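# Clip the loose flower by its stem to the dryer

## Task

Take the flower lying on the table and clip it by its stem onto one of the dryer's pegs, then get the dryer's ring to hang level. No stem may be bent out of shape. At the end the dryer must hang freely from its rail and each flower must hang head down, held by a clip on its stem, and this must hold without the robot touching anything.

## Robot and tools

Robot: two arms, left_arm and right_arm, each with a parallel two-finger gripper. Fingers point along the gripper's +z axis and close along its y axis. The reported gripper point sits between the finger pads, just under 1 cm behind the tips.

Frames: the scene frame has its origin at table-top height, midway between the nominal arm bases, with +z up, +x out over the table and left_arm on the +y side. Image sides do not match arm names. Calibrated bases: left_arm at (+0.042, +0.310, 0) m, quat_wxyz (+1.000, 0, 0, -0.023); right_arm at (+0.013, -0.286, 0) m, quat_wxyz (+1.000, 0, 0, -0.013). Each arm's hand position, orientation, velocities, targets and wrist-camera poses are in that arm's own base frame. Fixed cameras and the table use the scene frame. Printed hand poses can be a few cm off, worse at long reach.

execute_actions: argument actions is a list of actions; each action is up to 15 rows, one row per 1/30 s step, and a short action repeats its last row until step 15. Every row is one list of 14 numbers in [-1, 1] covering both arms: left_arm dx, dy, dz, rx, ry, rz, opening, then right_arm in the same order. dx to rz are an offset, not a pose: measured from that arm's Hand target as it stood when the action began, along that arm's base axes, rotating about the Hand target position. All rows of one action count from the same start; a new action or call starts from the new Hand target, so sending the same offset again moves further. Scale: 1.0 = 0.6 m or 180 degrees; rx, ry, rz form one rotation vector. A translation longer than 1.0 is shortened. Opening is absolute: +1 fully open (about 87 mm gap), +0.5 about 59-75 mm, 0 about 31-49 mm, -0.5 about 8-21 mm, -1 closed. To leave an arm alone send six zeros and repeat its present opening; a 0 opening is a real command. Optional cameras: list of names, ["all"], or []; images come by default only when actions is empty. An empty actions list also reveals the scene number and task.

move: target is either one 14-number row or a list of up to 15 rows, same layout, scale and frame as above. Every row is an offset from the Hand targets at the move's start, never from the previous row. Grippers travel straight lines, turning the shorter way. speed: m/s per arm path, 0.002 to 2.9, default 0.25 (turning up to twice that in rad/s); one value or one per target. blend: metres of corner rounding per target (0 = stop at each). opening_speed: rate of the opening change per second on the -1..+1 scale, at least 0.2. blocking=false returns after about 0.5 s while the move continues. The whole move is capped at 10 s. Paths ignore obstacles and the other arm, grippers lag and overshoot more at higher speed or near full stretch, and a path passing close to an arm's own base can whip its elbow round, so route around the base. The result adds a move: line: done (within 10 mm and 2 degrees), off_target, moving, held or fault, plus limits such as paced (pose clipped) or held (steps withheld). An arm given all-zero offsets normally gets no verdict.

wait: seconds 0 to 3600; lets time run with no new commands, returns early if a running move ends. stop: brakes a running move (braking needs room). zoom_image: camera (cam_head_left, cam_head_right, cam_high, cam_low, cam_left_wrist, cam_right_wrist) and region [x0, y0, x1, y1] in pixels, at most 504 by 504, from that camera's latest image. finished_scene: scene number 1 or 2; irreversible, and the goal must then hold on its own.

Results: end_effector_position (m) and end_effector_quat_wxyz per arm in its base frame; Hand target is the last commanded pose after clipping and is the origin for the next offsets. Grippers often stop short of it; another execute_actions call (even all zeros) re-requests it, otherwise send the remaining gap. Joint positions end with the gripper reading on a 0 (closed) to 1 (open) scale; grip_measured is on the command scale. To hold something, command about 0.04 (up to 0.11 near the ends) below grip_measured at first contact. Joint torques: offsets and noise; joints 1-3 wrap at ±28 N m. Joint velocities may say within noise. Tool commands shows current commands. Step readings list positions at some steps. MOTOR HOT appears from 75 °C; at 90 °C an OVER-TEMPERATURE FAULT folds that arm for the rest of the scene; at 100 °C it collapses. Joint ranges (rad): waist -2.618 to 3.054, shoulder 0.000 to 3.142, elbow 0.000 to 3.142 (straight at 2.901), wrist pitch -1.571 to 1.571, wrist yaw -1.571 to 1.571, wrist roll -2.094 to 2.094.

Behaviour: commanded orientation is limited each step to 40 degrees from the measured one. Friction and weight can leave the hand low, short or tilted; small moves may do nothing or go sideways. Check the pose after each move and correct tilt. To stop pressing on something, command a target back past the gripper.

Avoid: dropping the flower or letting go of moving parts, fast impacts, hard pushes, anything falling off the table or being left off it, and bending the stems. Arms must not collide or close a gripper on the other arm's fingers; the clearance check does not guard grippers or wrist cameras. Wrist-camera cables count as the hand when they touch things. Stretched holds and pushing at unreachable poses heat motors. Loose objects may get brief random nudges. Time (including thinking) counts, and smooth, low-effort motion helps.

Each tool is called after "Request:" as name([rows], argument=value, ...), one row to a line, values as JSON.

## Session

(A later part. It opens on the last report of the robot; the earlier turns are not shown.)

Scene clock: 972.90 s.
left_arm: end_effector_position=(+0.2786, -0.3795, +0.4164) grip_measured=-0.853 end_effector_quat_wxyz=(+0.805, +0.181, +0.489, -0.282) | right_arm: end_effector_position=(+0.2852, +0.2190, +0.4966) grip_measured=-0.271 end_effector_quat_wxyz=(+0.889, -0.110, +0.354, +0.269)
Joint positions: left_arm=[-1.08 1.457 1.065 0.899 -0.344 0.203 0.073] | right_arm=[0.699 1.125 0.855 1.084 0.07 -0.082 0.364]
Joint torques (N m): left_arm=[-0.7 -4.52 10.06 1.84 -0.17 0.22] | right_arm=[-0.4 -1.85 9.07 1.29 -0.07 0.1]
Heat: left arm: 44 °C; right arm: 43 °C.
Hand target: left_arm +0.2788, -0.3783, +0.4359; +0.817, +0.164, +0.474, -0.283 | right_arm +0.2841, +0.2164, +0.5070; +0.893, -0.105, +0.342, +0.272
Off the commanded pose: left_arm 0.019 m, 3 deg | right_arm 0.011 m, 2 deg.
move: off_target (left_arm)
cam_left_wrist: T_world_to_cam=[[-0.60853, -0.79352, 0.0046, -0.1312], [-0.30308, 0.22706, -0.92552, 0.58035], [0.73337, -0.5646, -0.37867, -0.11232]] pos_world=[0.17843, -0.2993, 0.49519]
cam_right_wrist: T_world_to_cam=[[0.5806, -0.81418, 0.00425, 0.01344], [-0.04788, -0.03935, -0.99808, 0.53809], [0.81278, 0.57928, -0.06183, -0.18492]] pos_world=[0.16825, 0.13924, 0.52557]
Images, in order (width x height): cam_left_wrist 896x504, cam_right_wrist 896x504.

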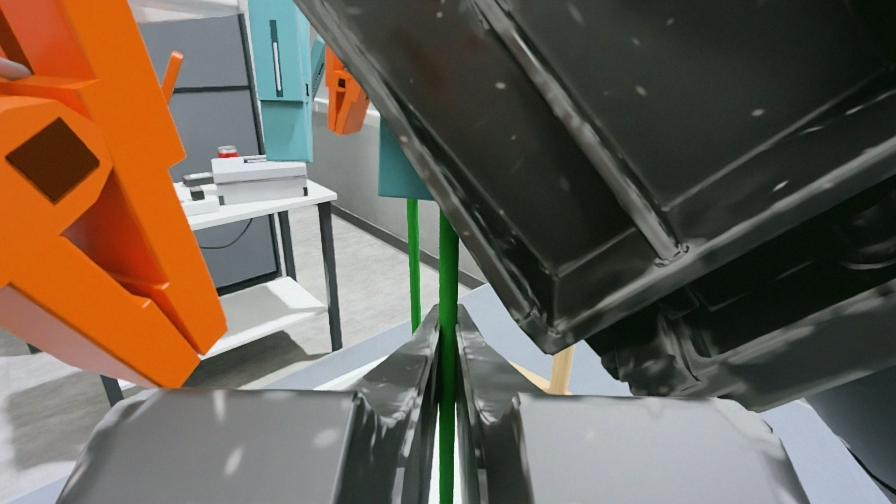

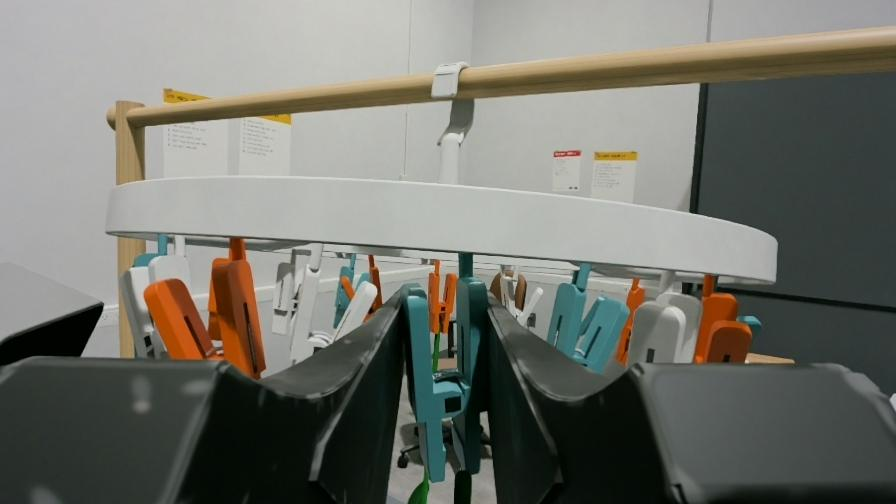

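Request:
move([
  [-0.002,0.005,0.012,0,0,0,-1.0,0,0,0,0,0,0,-0.6],
], speed=0.04, cameras=["cam_right_wrist","cam_left_wrist"])

Request:
zoom_image(camera="cam_right_wrist", region=[390, 384, 510, 504])

Request:
zoom_image(camera="cam_left_wrist", region=[370, 90, 570, 290])

Scene clock: 976.57 s.
left_arm: end_effector_position=(+0.2789, -0.3797, +0.4205) grip_measured=-0.853 end_effector_quat_wxyz=(+0.806, +0.181, +0.488, -0.282) | right_arm: end_effector_position=(+0.2852, +0.2190, +0.4966) grip_measured=-0.271 end_effector_quat_wxyz=(+0.889, -0.110, +0.354, +0.269)
Joint positions: left_arm=[-1.08 1.457 1.079 0.886 -0.344 0.204 0.073] | right_arm=[0.699 1.125 0.855 1.084 0.07 -0.082 0.364]
Joint torques (N m): left_arm=[-0.57 -5.89 10.1 1.64 -0.16 0.2] | right_arm=[-0.4 -1.84 9.11 1.29 -0.08 0.1]
Heat: left arm: 44 °C; right arm: 43 °C.
Hand target: left_arm +0.2776, -0.3753, +0.4431; +0.817, +0.164, +0.474, -0.283 | right_arm +0.2841, +0.2164, +0.5070; +0.893, -0.105, +0.342, +0.272
Off the commanded pose: left_arm 0.023 m, 3 deg | right_arm 0.011 m, 2 deg.
move: off_target (left_arm)
cam_left_wrist: T_world_to_cam=[[-0.60801, -0.79392, 0.00498, -0.13178], [-0.30194, 0.22543, -0.92629, 0.58369], [0.73427, -0.56469, -0.37678, -0.11209]] pos_world=[0.17842, -0.2995, 0.49908]
cam_right_wrist: T_world_to_cam=[[0.5806, -0.81418, 0.00425, 0.01344], [-0.04788, -0.03935, -0.99808, 0.53809], [0.81278, 0.57928, -0.06183, -0.18492]] pos_world=[0.16825, 0.13924, 0.52557]
Images, in order (width x height): cam_left_wrist 896x504, cam_right_wrist 896x504.

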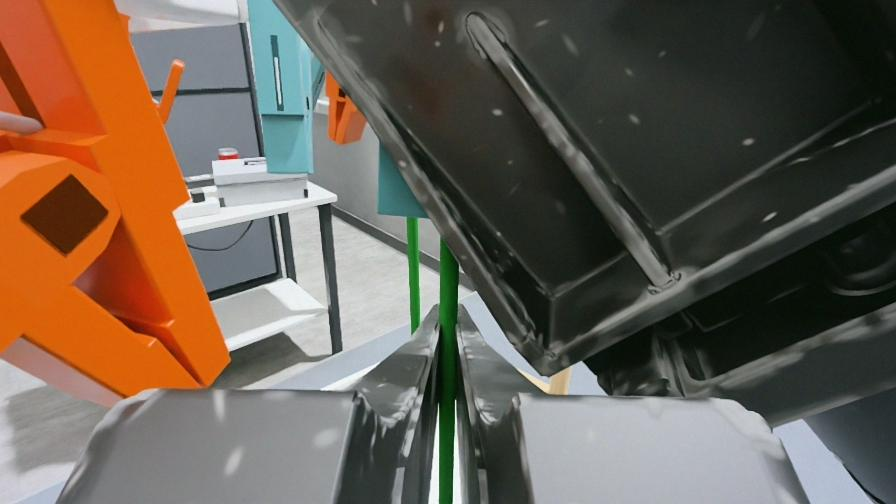

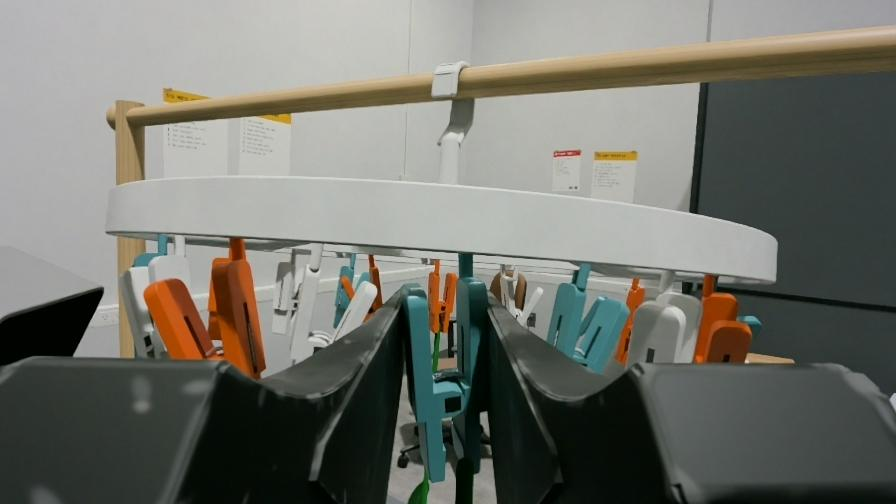

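Scaled by 4.200 from the camera's image (finer frame: 1280x720).

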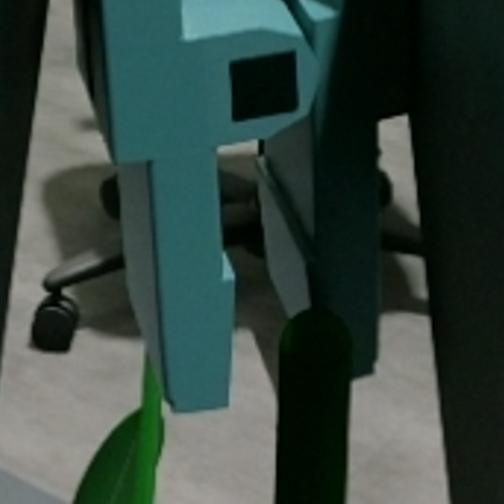

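Scaled by 2.520 from the camera's image (finer frame: 1280x720).

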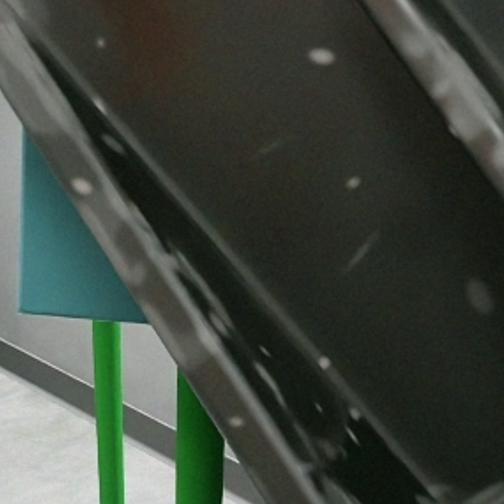

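Request:
move([
  [-0.005,0.0067,0,0,0,0,-1.0,0,0,0,0,0,0,-0.6],
], speed=0.04, cameras=["cam_right_wrist"])

Request:
zoom_image(camera="cam_right_wrist", region=[390, 384, 510, 504])

Scene clock: 980.23 s.
left_arm: end_effector_position=(+0.2790, -0.3798, +0.4199) grip_measured=-0.853 end_effector_quat_wxyz=(+0.806, +0.182, +0.489, -0.281) | right_arm: end_effector_position=(+0.2852, +0.2190, +0.4966) grip_measured=-0.271 end_effector_quat_wxyz=(+0.889, -0.110, +0.354, +0.269)
Joint positions: left_arm=[-1.08 1.457 1.079 0.884 -0.345 0.205 0.073] | right_arm=[0.699 1.125 0.855 1.084 0.07 -0.082 0.364]
Joint torques (N m): left_arm=[-0.79 -7.45 8.83 1.65 -0.18 0.21] | right_arm=[-0.35 -1.77 9.09 1.28 -0.09 0.1]
Heat: left arm: 45 °C; right arm: 43 °C.
Hand target: left_arm +0.2746, -0.3713, +0.4432; +0.817, +0.164, +0.474, -0.283 | right_arm +0.2841, +0.2164, +0.5070; +0.893, -0.105, +0.342, +0.272
Off the commanded pose: left_arm 0.025 m, 3 deg | right_arm 0.011 m, 2 deg.
move: off_target (left_arm)
cam_right_wrist: T_world_to_cam=[[0.5806, -0.81418, 0.00425, 0.01344], [-0.04788, -0.03935, -0.99808, 0.53809], [0.81278, 0.57928, -0.06183, -0.18492]] pos_world=[0.16825, 0.13924, 0.52557]

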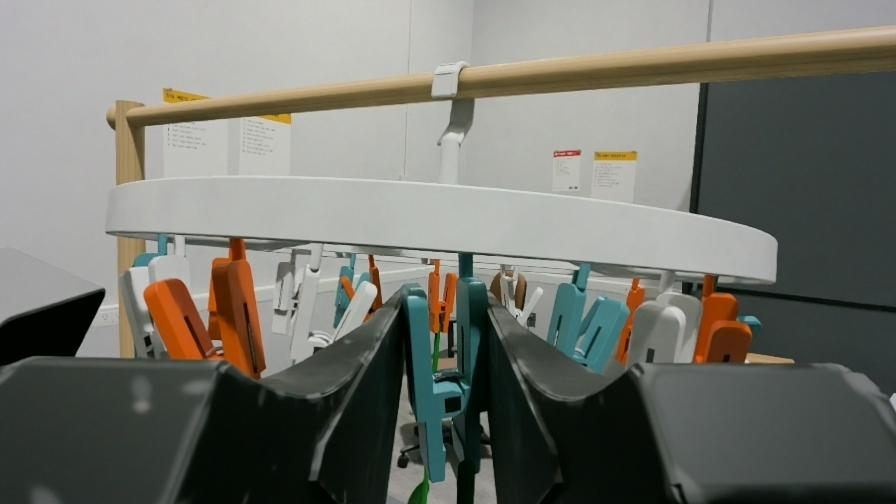

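Scaled by 4.200 from the camera's image (finer frame: 1280x720).

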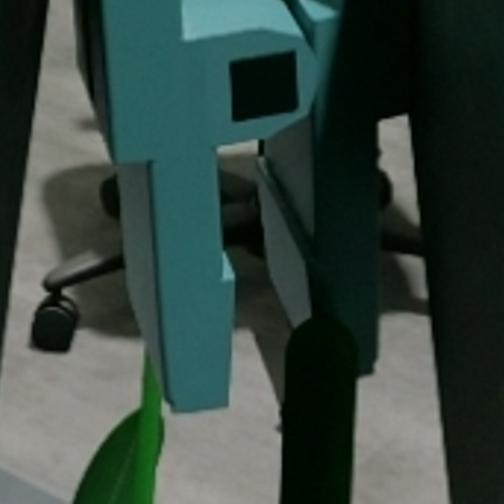

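Request:
move([
  [-0.005,0.0067,0,0,0,0,-1.0,0,0,0,0,0,0,-0.6],
], speed=0.04, cameras=["cam_right_wrist"])

Request:
zoom_image(camera="cam_right_wrist", region=[390, 384, 510, 504])

Scene clock: 981.87 s.
left_arm: end_effector_position=(+0.2793, -0.3798, +0.4192) grip_measured=-0.853 end_effector_quat_wxyz=(+0.805, +0.182, +0.490, -0.280) | right_arm: end_effector_position=(+0.2852, +0.2190, +0.4966) grip_measured=-0.271 end_effector_quat_wxyz=(+0.889, -0.110, +0.354, +0.269)
Joint positions: left_arm=[-1.08 1.457 1.079 0.881 -0.346 0.206 0.073] | right_arm=[0.699 1.125 0.855 1.084 0.07 -0.082 0.364]
Joint torques (N m): left_arm=[-0.98 -8.99 7.61 1.66 -0.18 0.21] | right_arm=[-0.39 -1.83 9.03 1.28 -0.09 0.1]
Heat: left arm: 45 °C; right arm: 43 °C.
Hand target: left_arm +0.2717, -0.3672, +0.4431; +0.817, +0.164, +0.474, -0.283 | right_arm +0.2841, +0.2164, +0.5070; +0.893, -0.105, +0.342, +0.272
Off the commanded pose: left_arm 0.028 m, 3 deg | right_arm 0.011 m, 2 deg.
move: off_target (left_arm)
cam_right_wrist: T_world_to_cam=[[0.5806, -0.81418, 0.00425, 0.01344], [-0.04788, -0.03935, -0.99808, 0.53809], [0.81278, 0.57928, -0.06183, -0.18492]] pos_world=[0.16825, 0.13924, 0.52557]

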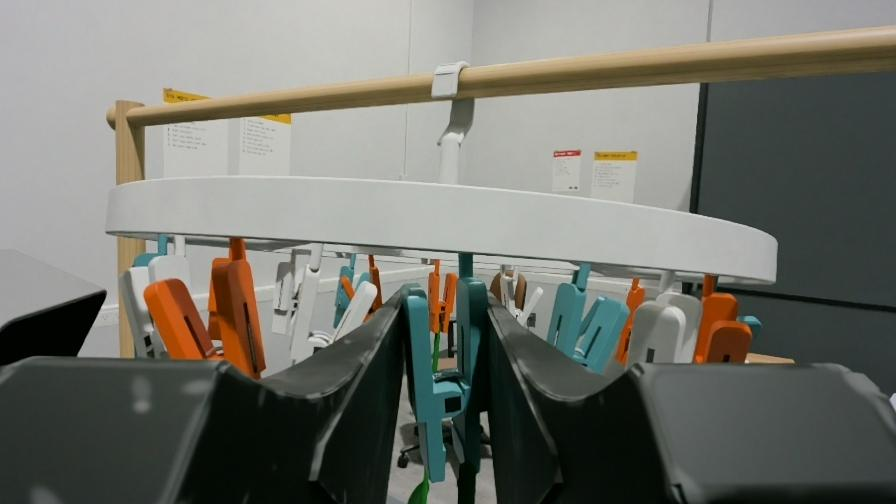

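Scaled by 4.200 from the camera's image (finer frame: 1280x720).

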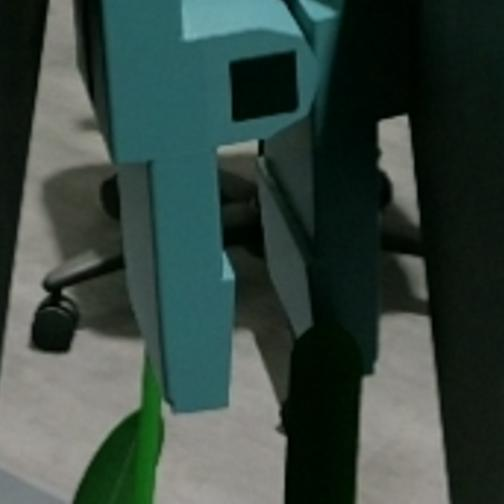

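Request:
move([
  [0,0,0,0,0,0,-1.0,0.0058,-0.0081,0,0,0,0,-0.6],
], speed=0.04, cameras=["cam_right_wrist"])

Request:
zoom_image(camera="cam_right_wrist", region=[390, 384, 510, 504])

Scene clock: 986.23 s.
left_arm: end_effector_position=(+0.2790, -0.3789, +0.4201) grip_measured=-0.853 end_effector_quat_wxyz=(+0.805, +0.182, +0.490, -0.280) | right_arm: end_effector_position=(+0.2885, +0.2150, +0.4967) grip_measured=-0.271 end_effector_quat_wxyz=(+0.889, -0.110, +0.353, +0.271)
Joint positions: left_arm=[-1.08 1.454 1.079 0.878 -0.347 0.206 0.073] | right_arm=[0.672 1.125 0.855 1.084 0.051 -0.06 0.364]
Joint torques (N m): left_arm=[-1.01 -8.65 7.6 1.7 -0.17 0.21] | right_arm=[-0.53 -1.92 9.02 1.26 -0.06 0.08]
Heat: left arm: 44 °C; right arm: 42 °C.
Hand target: left_arm +0.2716, -0.3672, +0.4432; +0.818, +0.164, +0.474, -0.283 | right_arm +0.2875, +0.2117, +0.5070; +0.893, -0.105, +0.342, +0.273
Off the commanded pose: left_arm 0.027 m, 3 deg | right_arm 0.011 m, 2 deg.
move: off_target (right_arm)
cam_right_wrist: T_world_to_cam=[[0.58293, -0.81252, 0.00287, 0.00793], [-0.0478, -0.03782, -0.99814, 0.5378], [0.81111, 0.58171, -0.06089, -0.18576]] pos_world=[0.17175, 0.13484, 0.52547]

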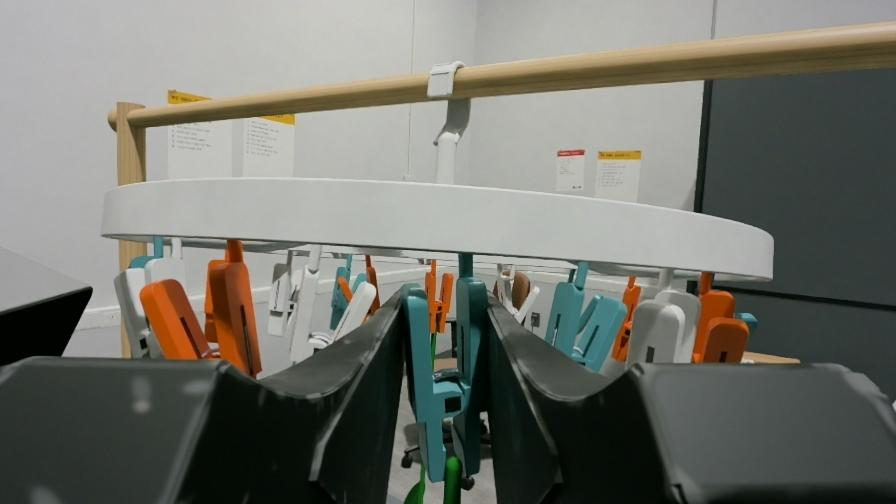

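Scaled by 4.200 from the camera's image (finer frame: 1280x720).

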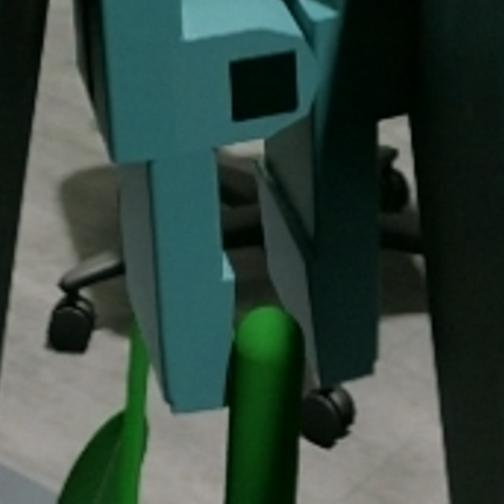

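Request:
move([
  [0.0237,-0.001,0,0,0,0,-1.0,0,0,0,0,0,0,-0.6],
], speed=0.04, cameras=["cam_right_wrist","cam_left_wrist"])

Request:
zoom_image(camera="cam_right_wrist", region=[390, 384, 510, 504])

Request:
zoom_image(camera="cam_left_wrist", region=[370, 90, 570, 290])

Scene clock: 990.00 s.
left_arm: end_effector_position=(+0.2875, -0.3727, +0.4198) grip_measured=-0.853 end_effector_quat_wxyz=(+0.808, +0.177, +0.492, -0.270) | right_arm: end_effector_position=(+0.2886, +0.2149, +0.4967) grip_measured=-0.271 end_effector_quat_wxyz=(+0.889, -0.110, +0.353, +0.271)
Joint positions: left_arm=[-1.058 1.454 1.079 0.876 -0.345 0.206 0.073] | right_arm=[0.672 1.125 0.855 1.084 0.051 -0.06 0.364]
Joint torques (N m): left_arm=[0.66 -6.52 9.43 1.67 0.2 -0.01] | right_arm=[-0.5 -1.96 9.03 1.26 -0.07 0.07]
Heat: left arm: 44 °C; right arm: 42 °C.
Hand target: left_arm +0.2859, -0.3678, +0.4432; +0.818, +0.164, +0.474, -0.283 | right_arm +0.2875, +0.2116, +0.5070; +0.893, -0.105, +0.342, +0.273
Off the commanded pose: left_arm 0.024 m, 3 deg | right_arm 0.011 m, 2 deg.
move: off_target (left_arm)
cam_left_wrist: T_world_to_cam=[[-0.58811, -0.80878, 0.00112, -0.13058], [-0.30985, 0.22403, -0.92401, 0.58492], [0.74707, -0.54377, -0.38236, -0.10831]] pos_world=[0.18536, -0.29555, 0.49921]
cam_right_wrist: T_world_to_cam=[[0.58281, -0.81261, 0.00266, 0.00794], [-0.04792, -0.03764, -0.99814, 0.5378], [0.8112, 0.58159, -0.06088, -0.18578]] pos_world=[0.17185, 0.13474, 0.52547]
Images, in order (width x height): cam_left_wrist 896x504, cam_right_wrist 896x504.

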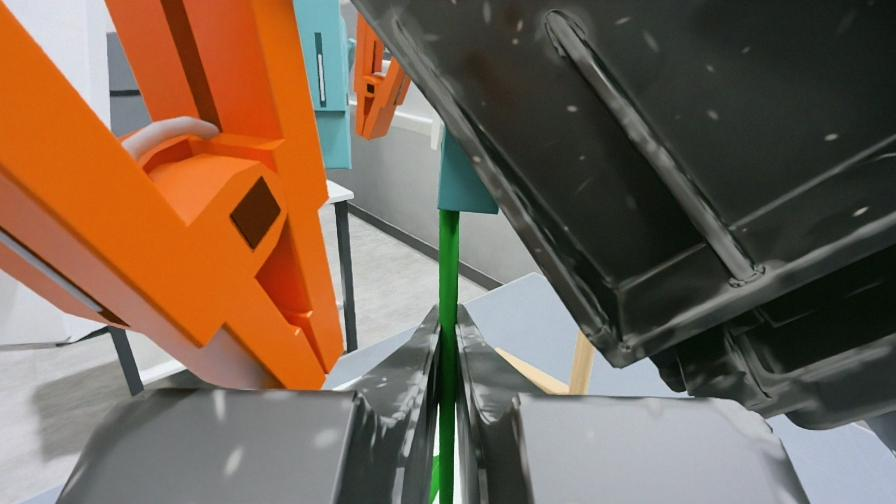

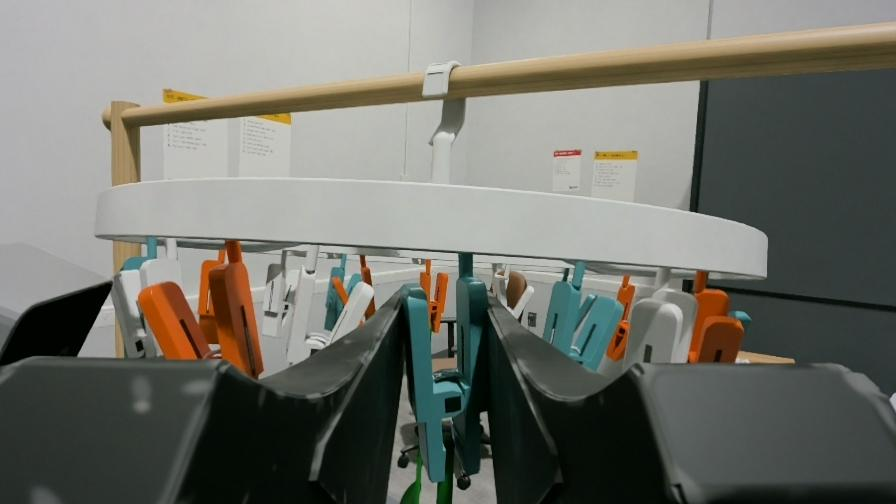

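Scaled by 4.200 from the camera's image (finer frame: 1280x720).

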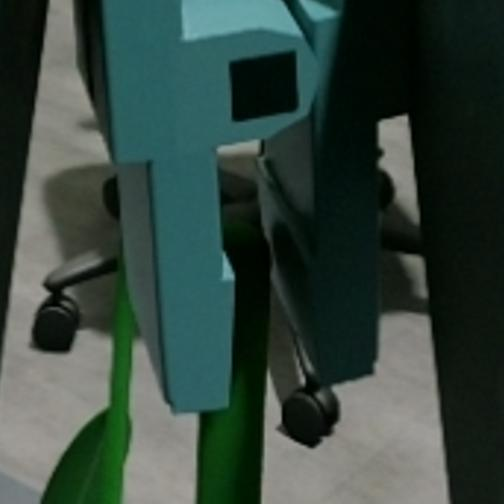

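Scaled by 2.520 from the camera's image (finer frame: 1280x720).

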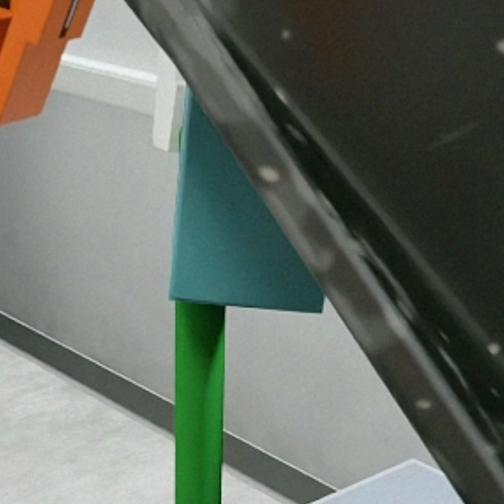

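Request:
move([
  [-0.0107,-0.008,0,0,0,0,-1.0,0,0,0,0,0,0,-0.6],
], speed=0.04, cameras=["cam_right_wrist","cam_left_wrist"])

Request:
zoom_image(camera="cam_right_wrist", region=[390, 384, 510, 504])

Request:
zoom_image(camera="cam_left_wrist", region=[370, 90, 570, 290])

Scene clock: 995.07 s.
left_arm: end_effector_position=(+0.2833, -0.3759, +0.4198) grip_measured=-0.853 end_effector_quat_wxyz=(+0.807, +0.180, +0.491, -0.275) | right_arm: end_effector_position=(+0.2886, +0.2149, +0.4967) grip_measured=-0.271 end_effector_quat_wxyz=(+0.889, -0.110, +0.353, +0.271)
Joint positions: left_arm=[-1.069 1.454 1.079 0.876 -0.345 0.206 0.073] | right_arm=[0.672 1.125 0.855 1.084 0.051 -0.06 0.364]
Joint torques (N m): left_arm=[-0.8 -6.08 9.72 1.73 -0.06 0.13] | right_arm=[-0.5 -1.95 9.05 1.27 -0.06 0.07]
Heat: left arm: 44 °C; right arm: 42 °C.
Hand target: left_arm +0.2794, -0.3726, +0.4432; +0.818, +0.164, +0.474, -0.283 | right_arm +0.2875, +0.2116, +0.5070; +0.893, -0.105, +0.342, +0.272
Off the commanded pose: left_arm 0.024 m, 3 deg | right_arm 0.011 m, 2 deg.
move: off_target (left_arm)
cam_left_wrist: T_world_to_cam=[[-0.59735, -0.80198, 0.00094, -0.13045], [-0.30717, 0.22771, -0.92401, 0.58495], [0.74083, -0.55225, -0.38236, -0.10831]] pos_world=[0.18199, -0.29763, 0.49921]
cam_right_wrist: T_world_to_cam=[[0.58281, -0.81261, 0.00266, 0.00794], [-0.04792, -0.03764, -0.99814, 0.5378], [0.8112, 0.58159, -0.06088, -0.18578]] pos_world=[0.17185, 0.13474, 0.52547]
Images, in order (width x height): cam_left_wrist 896x504, cam_right_wrist 896x504.

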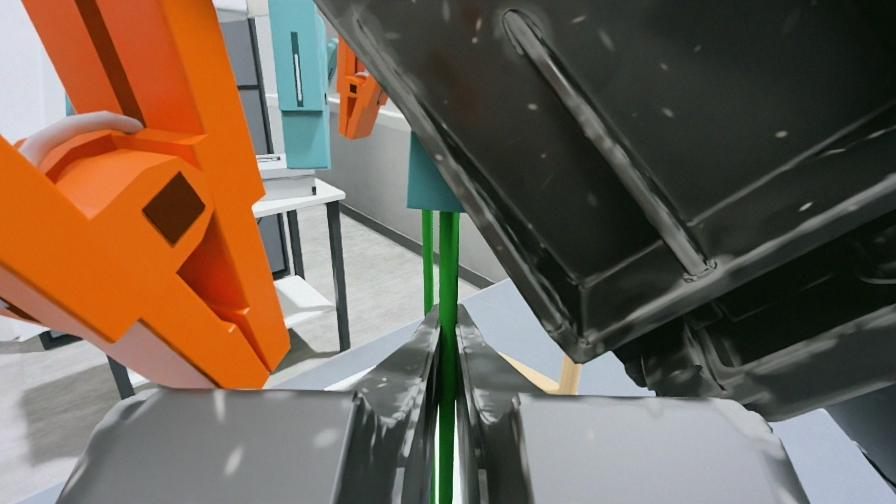

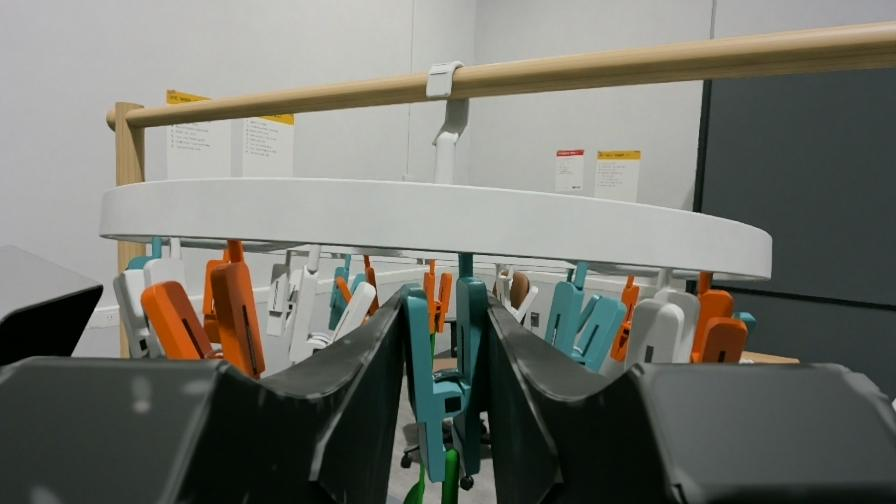

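Scaled by 4.200 from the camera's image (finer frame: 1280x720).

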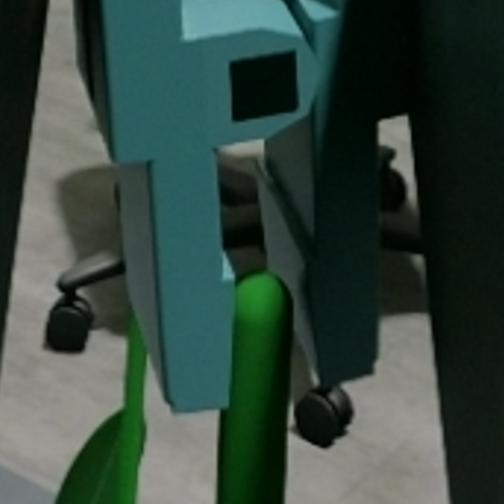

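Scaled by 2.520 from the camera's image (finer frame: 1280x720).

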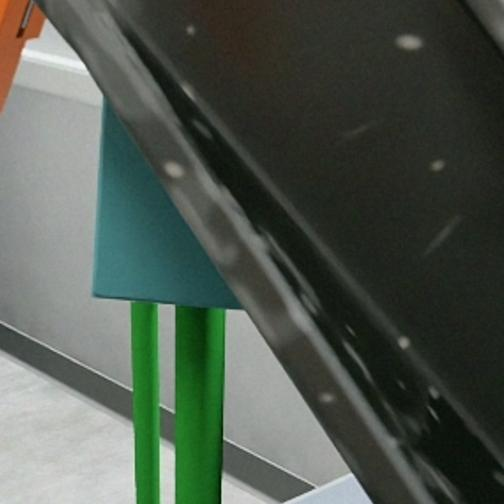

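Request:
move([
  [0,0,0,0,0,0,-1.0,0,0,0,0,0,0,0.15],
], opening_speed=0.4, cameras=["cam_right_wrist","cam_left_wrist"])

Request:
zoom_image(camera="cam_right_wrist", region=[350, 264, 590, 504])

Scene clock: 999.30 s.
left_arm: end_effector_position=(+0.2833, -0.3759, +0.4198) grip_measured=-0.853 end_effector_quat_wxyz=(+0.807, +0.180, +0.491, -0.275) | right_arm: end_effector_position=(+0.2887, +0.2147, +0.4967) grip_measured=+0.150 end_effector_quat_wxyz=(+0.889, -0.110, +0.353, +0.271)
Joint positions: left_arm=[-1.069 1.454 1.079 0.876 -0.345 0.206 0.073] | right_arm=[0.671 1.125 0.855 1.084 0.05 -0.059 0.575]
Joint torques (N m): left_arm=[-0.81 -6.06 9.7 1.73 -0.06 0.13] | right_arm=[-0.4 -1.91 9.01 1.27 -0.06 0.06]
Heat: left arm: 44 °C; right arm: 42 °C.
Hand target: left_arm +0.2794, -0.3726, +0.4432; +0.818, +0.164, +0.474, -0.283 | right_arm +0.2875, +0.2116, +0.5070; +0.893, -0.105, +0.342, +0.273
Off the commanded pose: left_arm 0.024 m, 3 deg | right_arm 0.011 m, 2 deg.
move: done
cam_left_wrist: T_world_to_cam=[[-0.59735, -0.80198, 0.00094, -0.13045], [-0.30717, 0.22771, -0.92401, 0.58495], [0.74083, -0.55225, -0.38236, -0.10831]] pos_world=[0.18199, -0.29763, 0.49921]
cam_right_wrist: T_world_to_cam=[[0.583, -0.81247, 0.00292, 0.00761], [-0.04777, -0.03787, -0.99814, 0.5378], [0.81107, 0.58178, -0.06088, -0.1858]] pos_world=[0.17195, 0.13464, 0.52547]
Images, in order (width x height): cam_left_wrist 896x504, cam_right_wrist 896x504.

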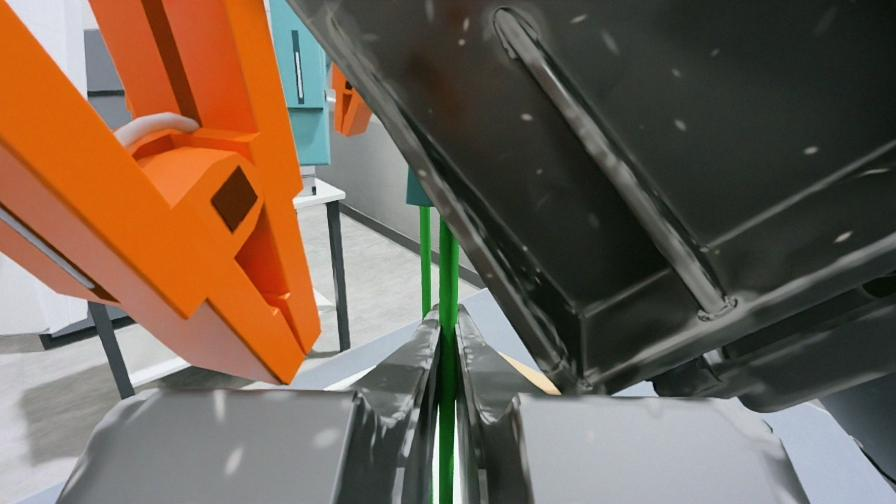

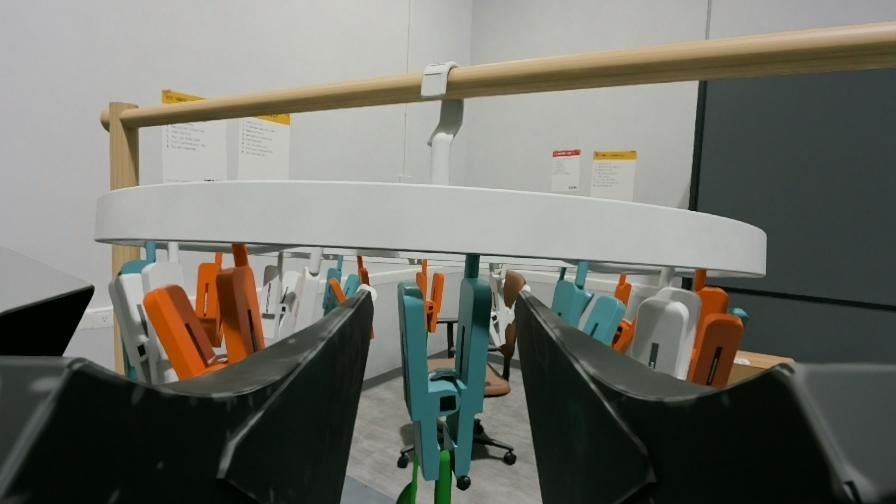

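Scaled by 2.100 from the camera's image (finer frame: 1280x720).

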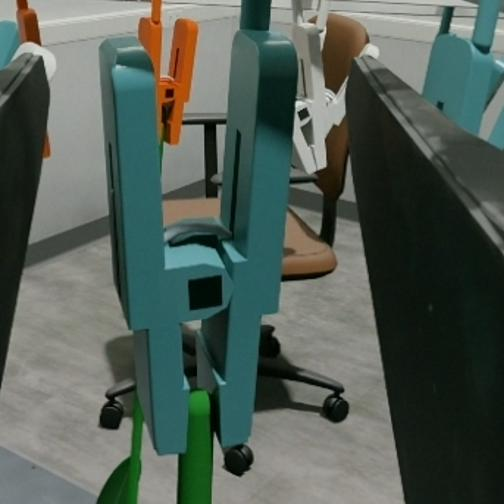

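Request:
move([
  [0,0,0,0,0,0,-1.0,-0.085,-0.058,-0.109,0,0,0,0.15],
  [0,0,0,0,0,0,0.2,-0.085,-0.058,-0.109,0,0,0,0.15],
], speed=[0.1,0.1], opening_speed=0.5, cameras=["cam_left_wrist","cam_low","cam_head_left"])

Request:
zoom_image(camera="cam_low", region=[190, 90, 340, 190])

Scene clock: 1005.10 s.
left_arm: end_effector_position=(+0.2827, -0.3768, +0.4185) grip_measured=+0.200 end_effector_quat_wxyz=(+0.805, +0.182, +0.493, -0.275) | right_arm: end_effector_position=(+0.2390, +0.1778, +0.4410) grip_measured=+0.150 end_effector_quat_wxyz=(+0.892, -0.107, +0.345, +0.273)
Joint positions: left_arm=[-1.071 1.454 1.079 0.87 -0.346 0.206 0.6] | right_arm=[0.683 0.865 0.507 1.192 0.059 -0.066 0.575]
Joint torques (N m): left_arm=[-0.59 -6.12 9.66 1.79 -0.05 0.13] | right_arm=[0.68 -0.87 6.19 1.21 0.03 -0.09]
Heat: left arm: 45 °C; right arm: 42 °C.
Hand target: left_arm +0.2794, -0.3727, +0.4431; +0.817, +0.164, +0.474, -0.283 | right_arm +0.2365, +0.1767, +0.4417; +0.893, -0.104, +0.342, +0.272
Off the commanded pose: left_arm 0.025 m, 3 deg | right_arm 0.003 m, 0 deg.
move: done; target 2's new opening was sent with left_arm's hand 0.025 m and 3 deg from that target
cam_left_wrist: T_world_to_cam=[[-0.59864, -0.80102, -0.00108, -0.12992], [-0.30961, 0.23264, -0.92197, 0.58541], [0.73876, -0.55159, -0.38727, -0.10602]] pos_world=[0.1818, -0.29873, 0.49852]
Images, in order (width x height): cam_head_left 504x504, cam_low 504x504, cam_left_wrist 896x504.

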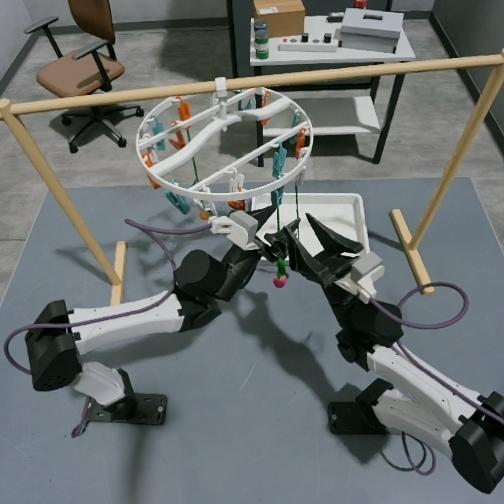

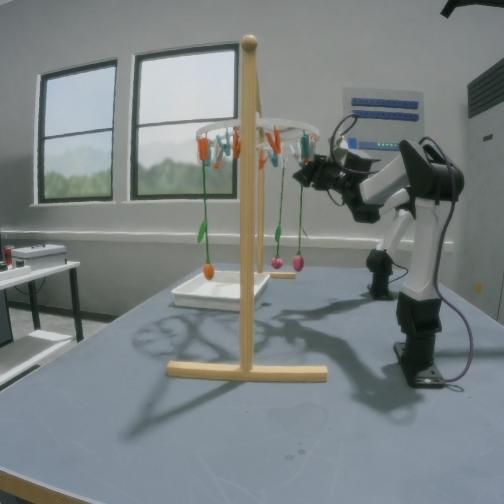

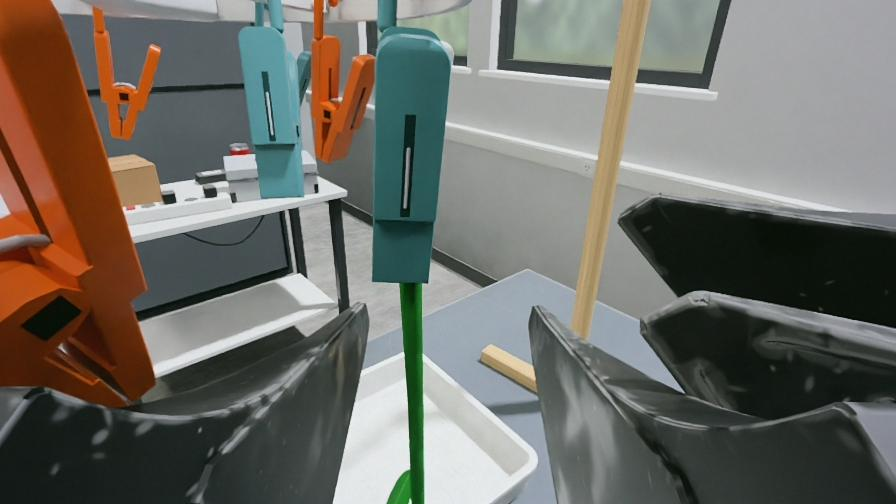

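Scaled by 3.360 from the camera's image (finer frame: 720x720).

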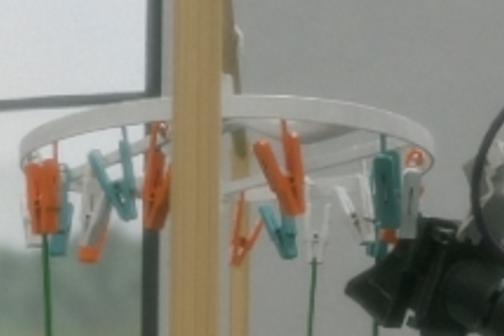

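Request:
move([
  [-0.1156, 0.0934, -0.0755, 0, 0, 0, 0.2, 0, 0, 0, 0, 0, 0, 0.15],
], speed=0.08, cameras=["cam_low", "cam_left_wrist", "cam_right_wrist"])

Scene clock: 1012.60 s.
left_arm: end_effector_position=(+0.2129, -0.3248, +0.3913) grip_measured=+0.200 end_effector_quat_wxyz=(+0.811, +0.176, +0.481, -0.284) | right_arm: end_effector_position=(+0.2388, +0.1777, +0.4412) grip_measured=+0.150 end_effector_quat_wxyz=(+0.892, -0.106, +0.345, +0.273)
Joint positions: left_arm=[-1.223 1.178 0.729 1.01 -0.465 0.29 0.6] | right_arm=[0.683 0.865 0.507 1.193 0.059 -0.066 0.575]
Joint torques (N m): left_arm=[-0.87 -4.77 5.57 1.76 -0.12 0.21] | right_arm=[0.69 -0.92 6.19 1.21 0.02 -0.1]
Heat: left arm: 45 °C; right arm: 42 °C.
Hand target: left_arm +0.2101, -0.3166, +0.3979; +0.818, +0.163, +0.474, -0.283 | right_arm +0.2365, +0.1767, +0.4417; +0.893, -0.104, +0.342, +0.272
Off the commanded pose: left_arm 0.011 m, 2 deg | right_arm 0.003 m, 0 deg.
move: off_target (left_arm)
cam_left_wrist: T_world_to_cam=[[-0.60683, -0.79479, 0.00837, -0.12997], [-0.28948, 0.21119, -0.93359, 0.51995], [0.74024, -0.56896, -0.35823, -0.05356]] pos_world=[0.1113, -0.24358, 0.46732]
cam_right_wrist: T_world_to_cam=[[0.58424, -0.81158, 0.00059, 0.00721], [-0.03309, -0.02455, -0.99915, 0.47322], [0.81091, 0.58373, -0.0412, -0.13616]] pos_world=[0.12186, 0.09695, 0.46721]

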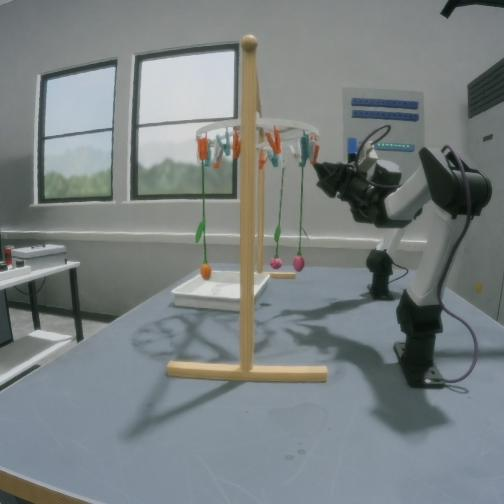

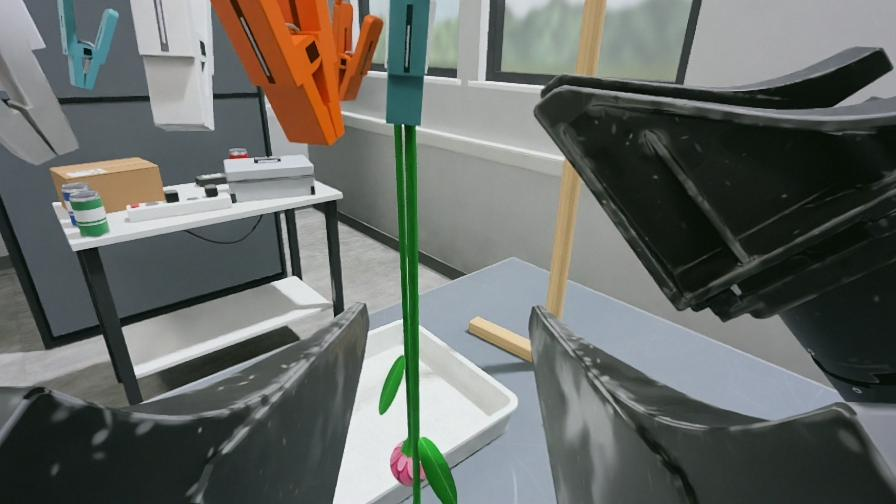

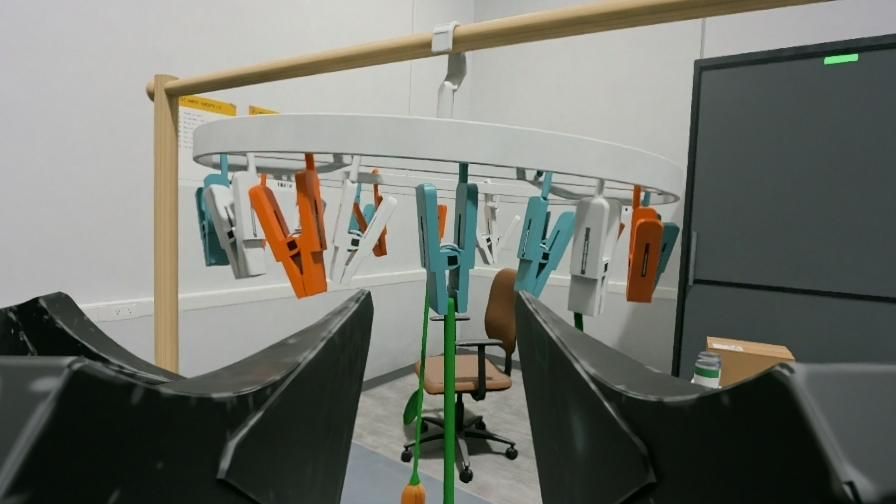

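Request:
move([
  [-0.09, 0.15, -0.15, 0, 0, 0, 0.2, -0.04, -0.2, -0.2, 0, 0, 0, 0.15],
], speed=0.15, cameras=["all"])

Request:
zoom_image(camera="cam_low", region=[180, 90, 340, 190])

Scene clock: 1018.67 s.
left_arm: end_effector_position=(+0.1561, -0.2309, +0.3078) grip_measured=+0.200 end_effector_quat_wxyz=(+0.814, +0.172, +0.475, -0.286) | right_arm: end_effector_position=(+0.2254, +0.0547, +0.3103) grip_measured=+0.150 end_effector_quat_wxyz=(+0.870, -0.070, +0.410, +0.264)
Joint positions: left_arm=[-1.396 0.731 0.186 1.183 -0.606 0.409 0.6] | right_arm=[-0.246 0.624 -0.01 1.485 -0.514 0.637 0.575]
Joint torques (N m): left_arm=[-0.85 0.02 5.34 1.61 -0.07 0.21] | right_arm=[-0.61 1.63 5.76 1.97 0.06 0.03]
Heat: left arm: 44 °C; right arm: 42 °C.
Hand target: left_arm +0.1561, -0.2266, +0.3079; +0.817, +0.164, +0.474, -0.283 | right_arm +0.2125, +0.0568, +0.3216; +0.893, -0.104, +0.342, +0.273
Off the commanded pose: left_arm 0.004 m, 1 deg | right_arm 0.017 m, 9 deg.
joint sent to its limit (right arm) — joint 3 (elbow), lower limit, where the elbow is as bent as it goes; joint 4 (wrist pitch), upper limit. The joint targets are off in orientation, not in position.
move: off_target (right_arm)
cam_left_wrist: T_world_to_cam=[[-0.60625, -0.79516, 0.01378, -0.091], [-0.28092, 0.19791, -0.93911, 0.40304], [0.74401, -0.5732, -0.34335, 0.00587]] pos_world=[0.05368, -0.14876, 0.38177]
cam_right_wrist: T_world_to_cam=[[0.54074, -0.83534, -0.09901, -0.0426], [-0.18106, -0.00064, -0.98347, 0.36609], [0.82147, 0.54973, -0.15159, -0.02519]] pos_world=[0.11002, -0.0215, 0.352]

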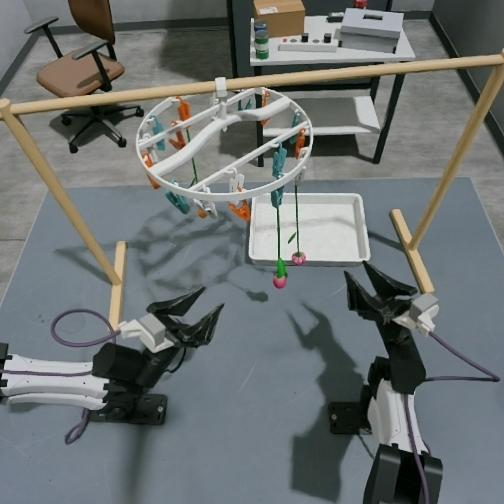

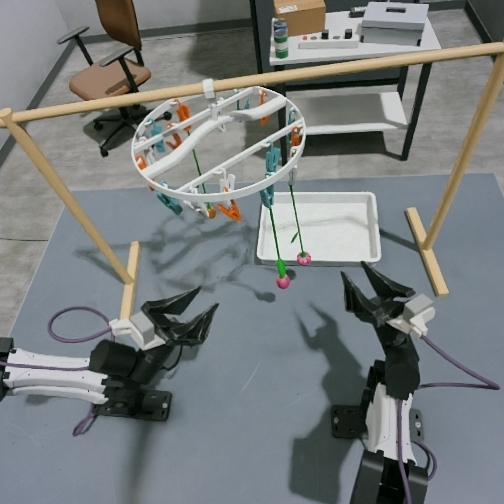

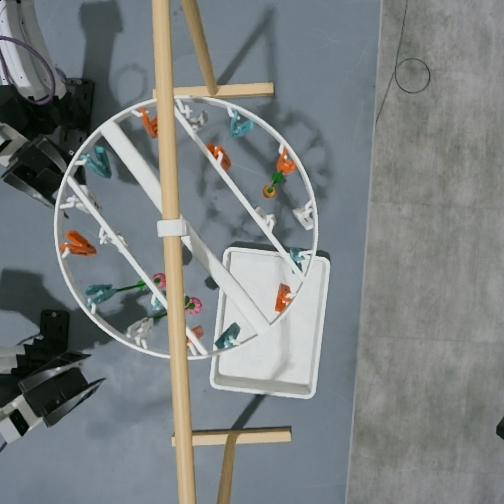

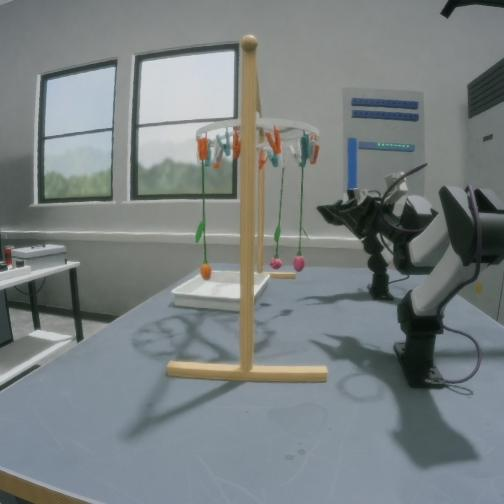

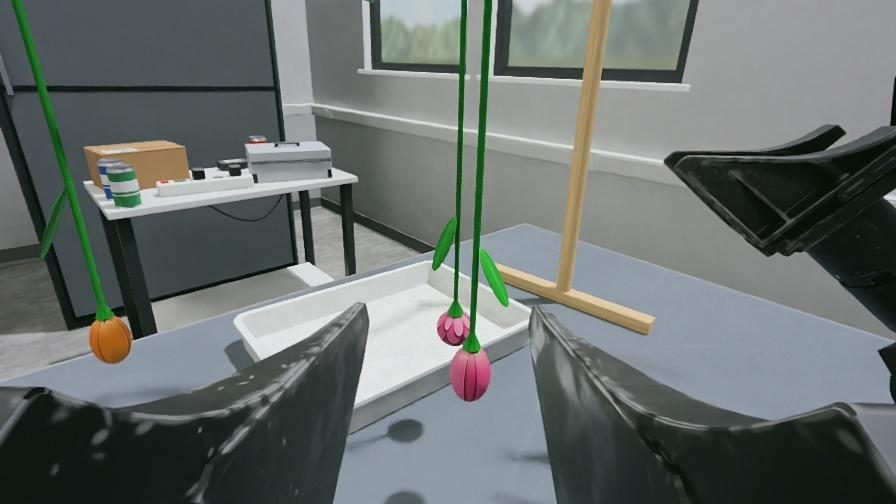

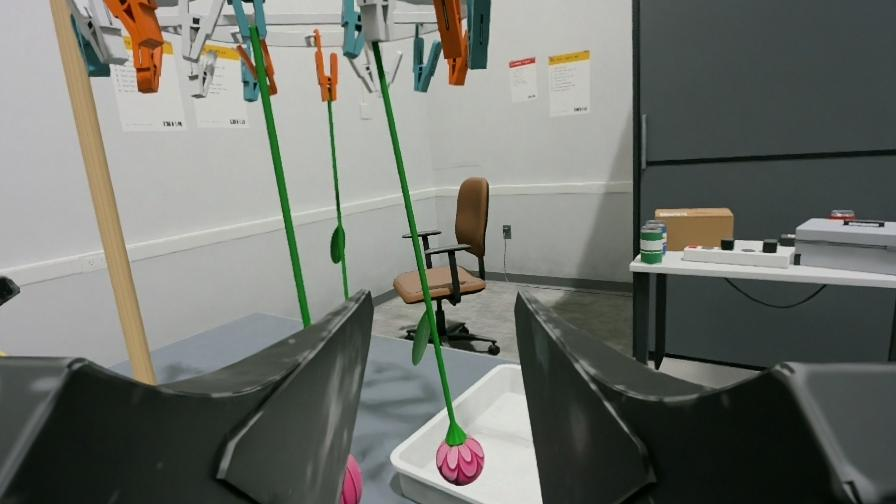

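Scaled by 3.150 from the camera's image (finer frame: 720x720).

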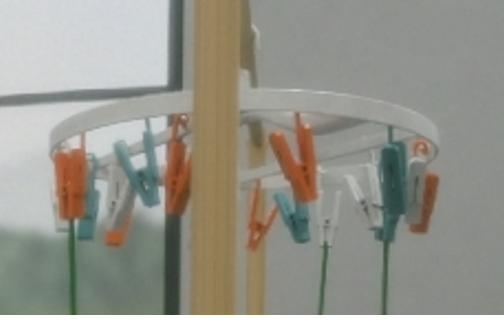

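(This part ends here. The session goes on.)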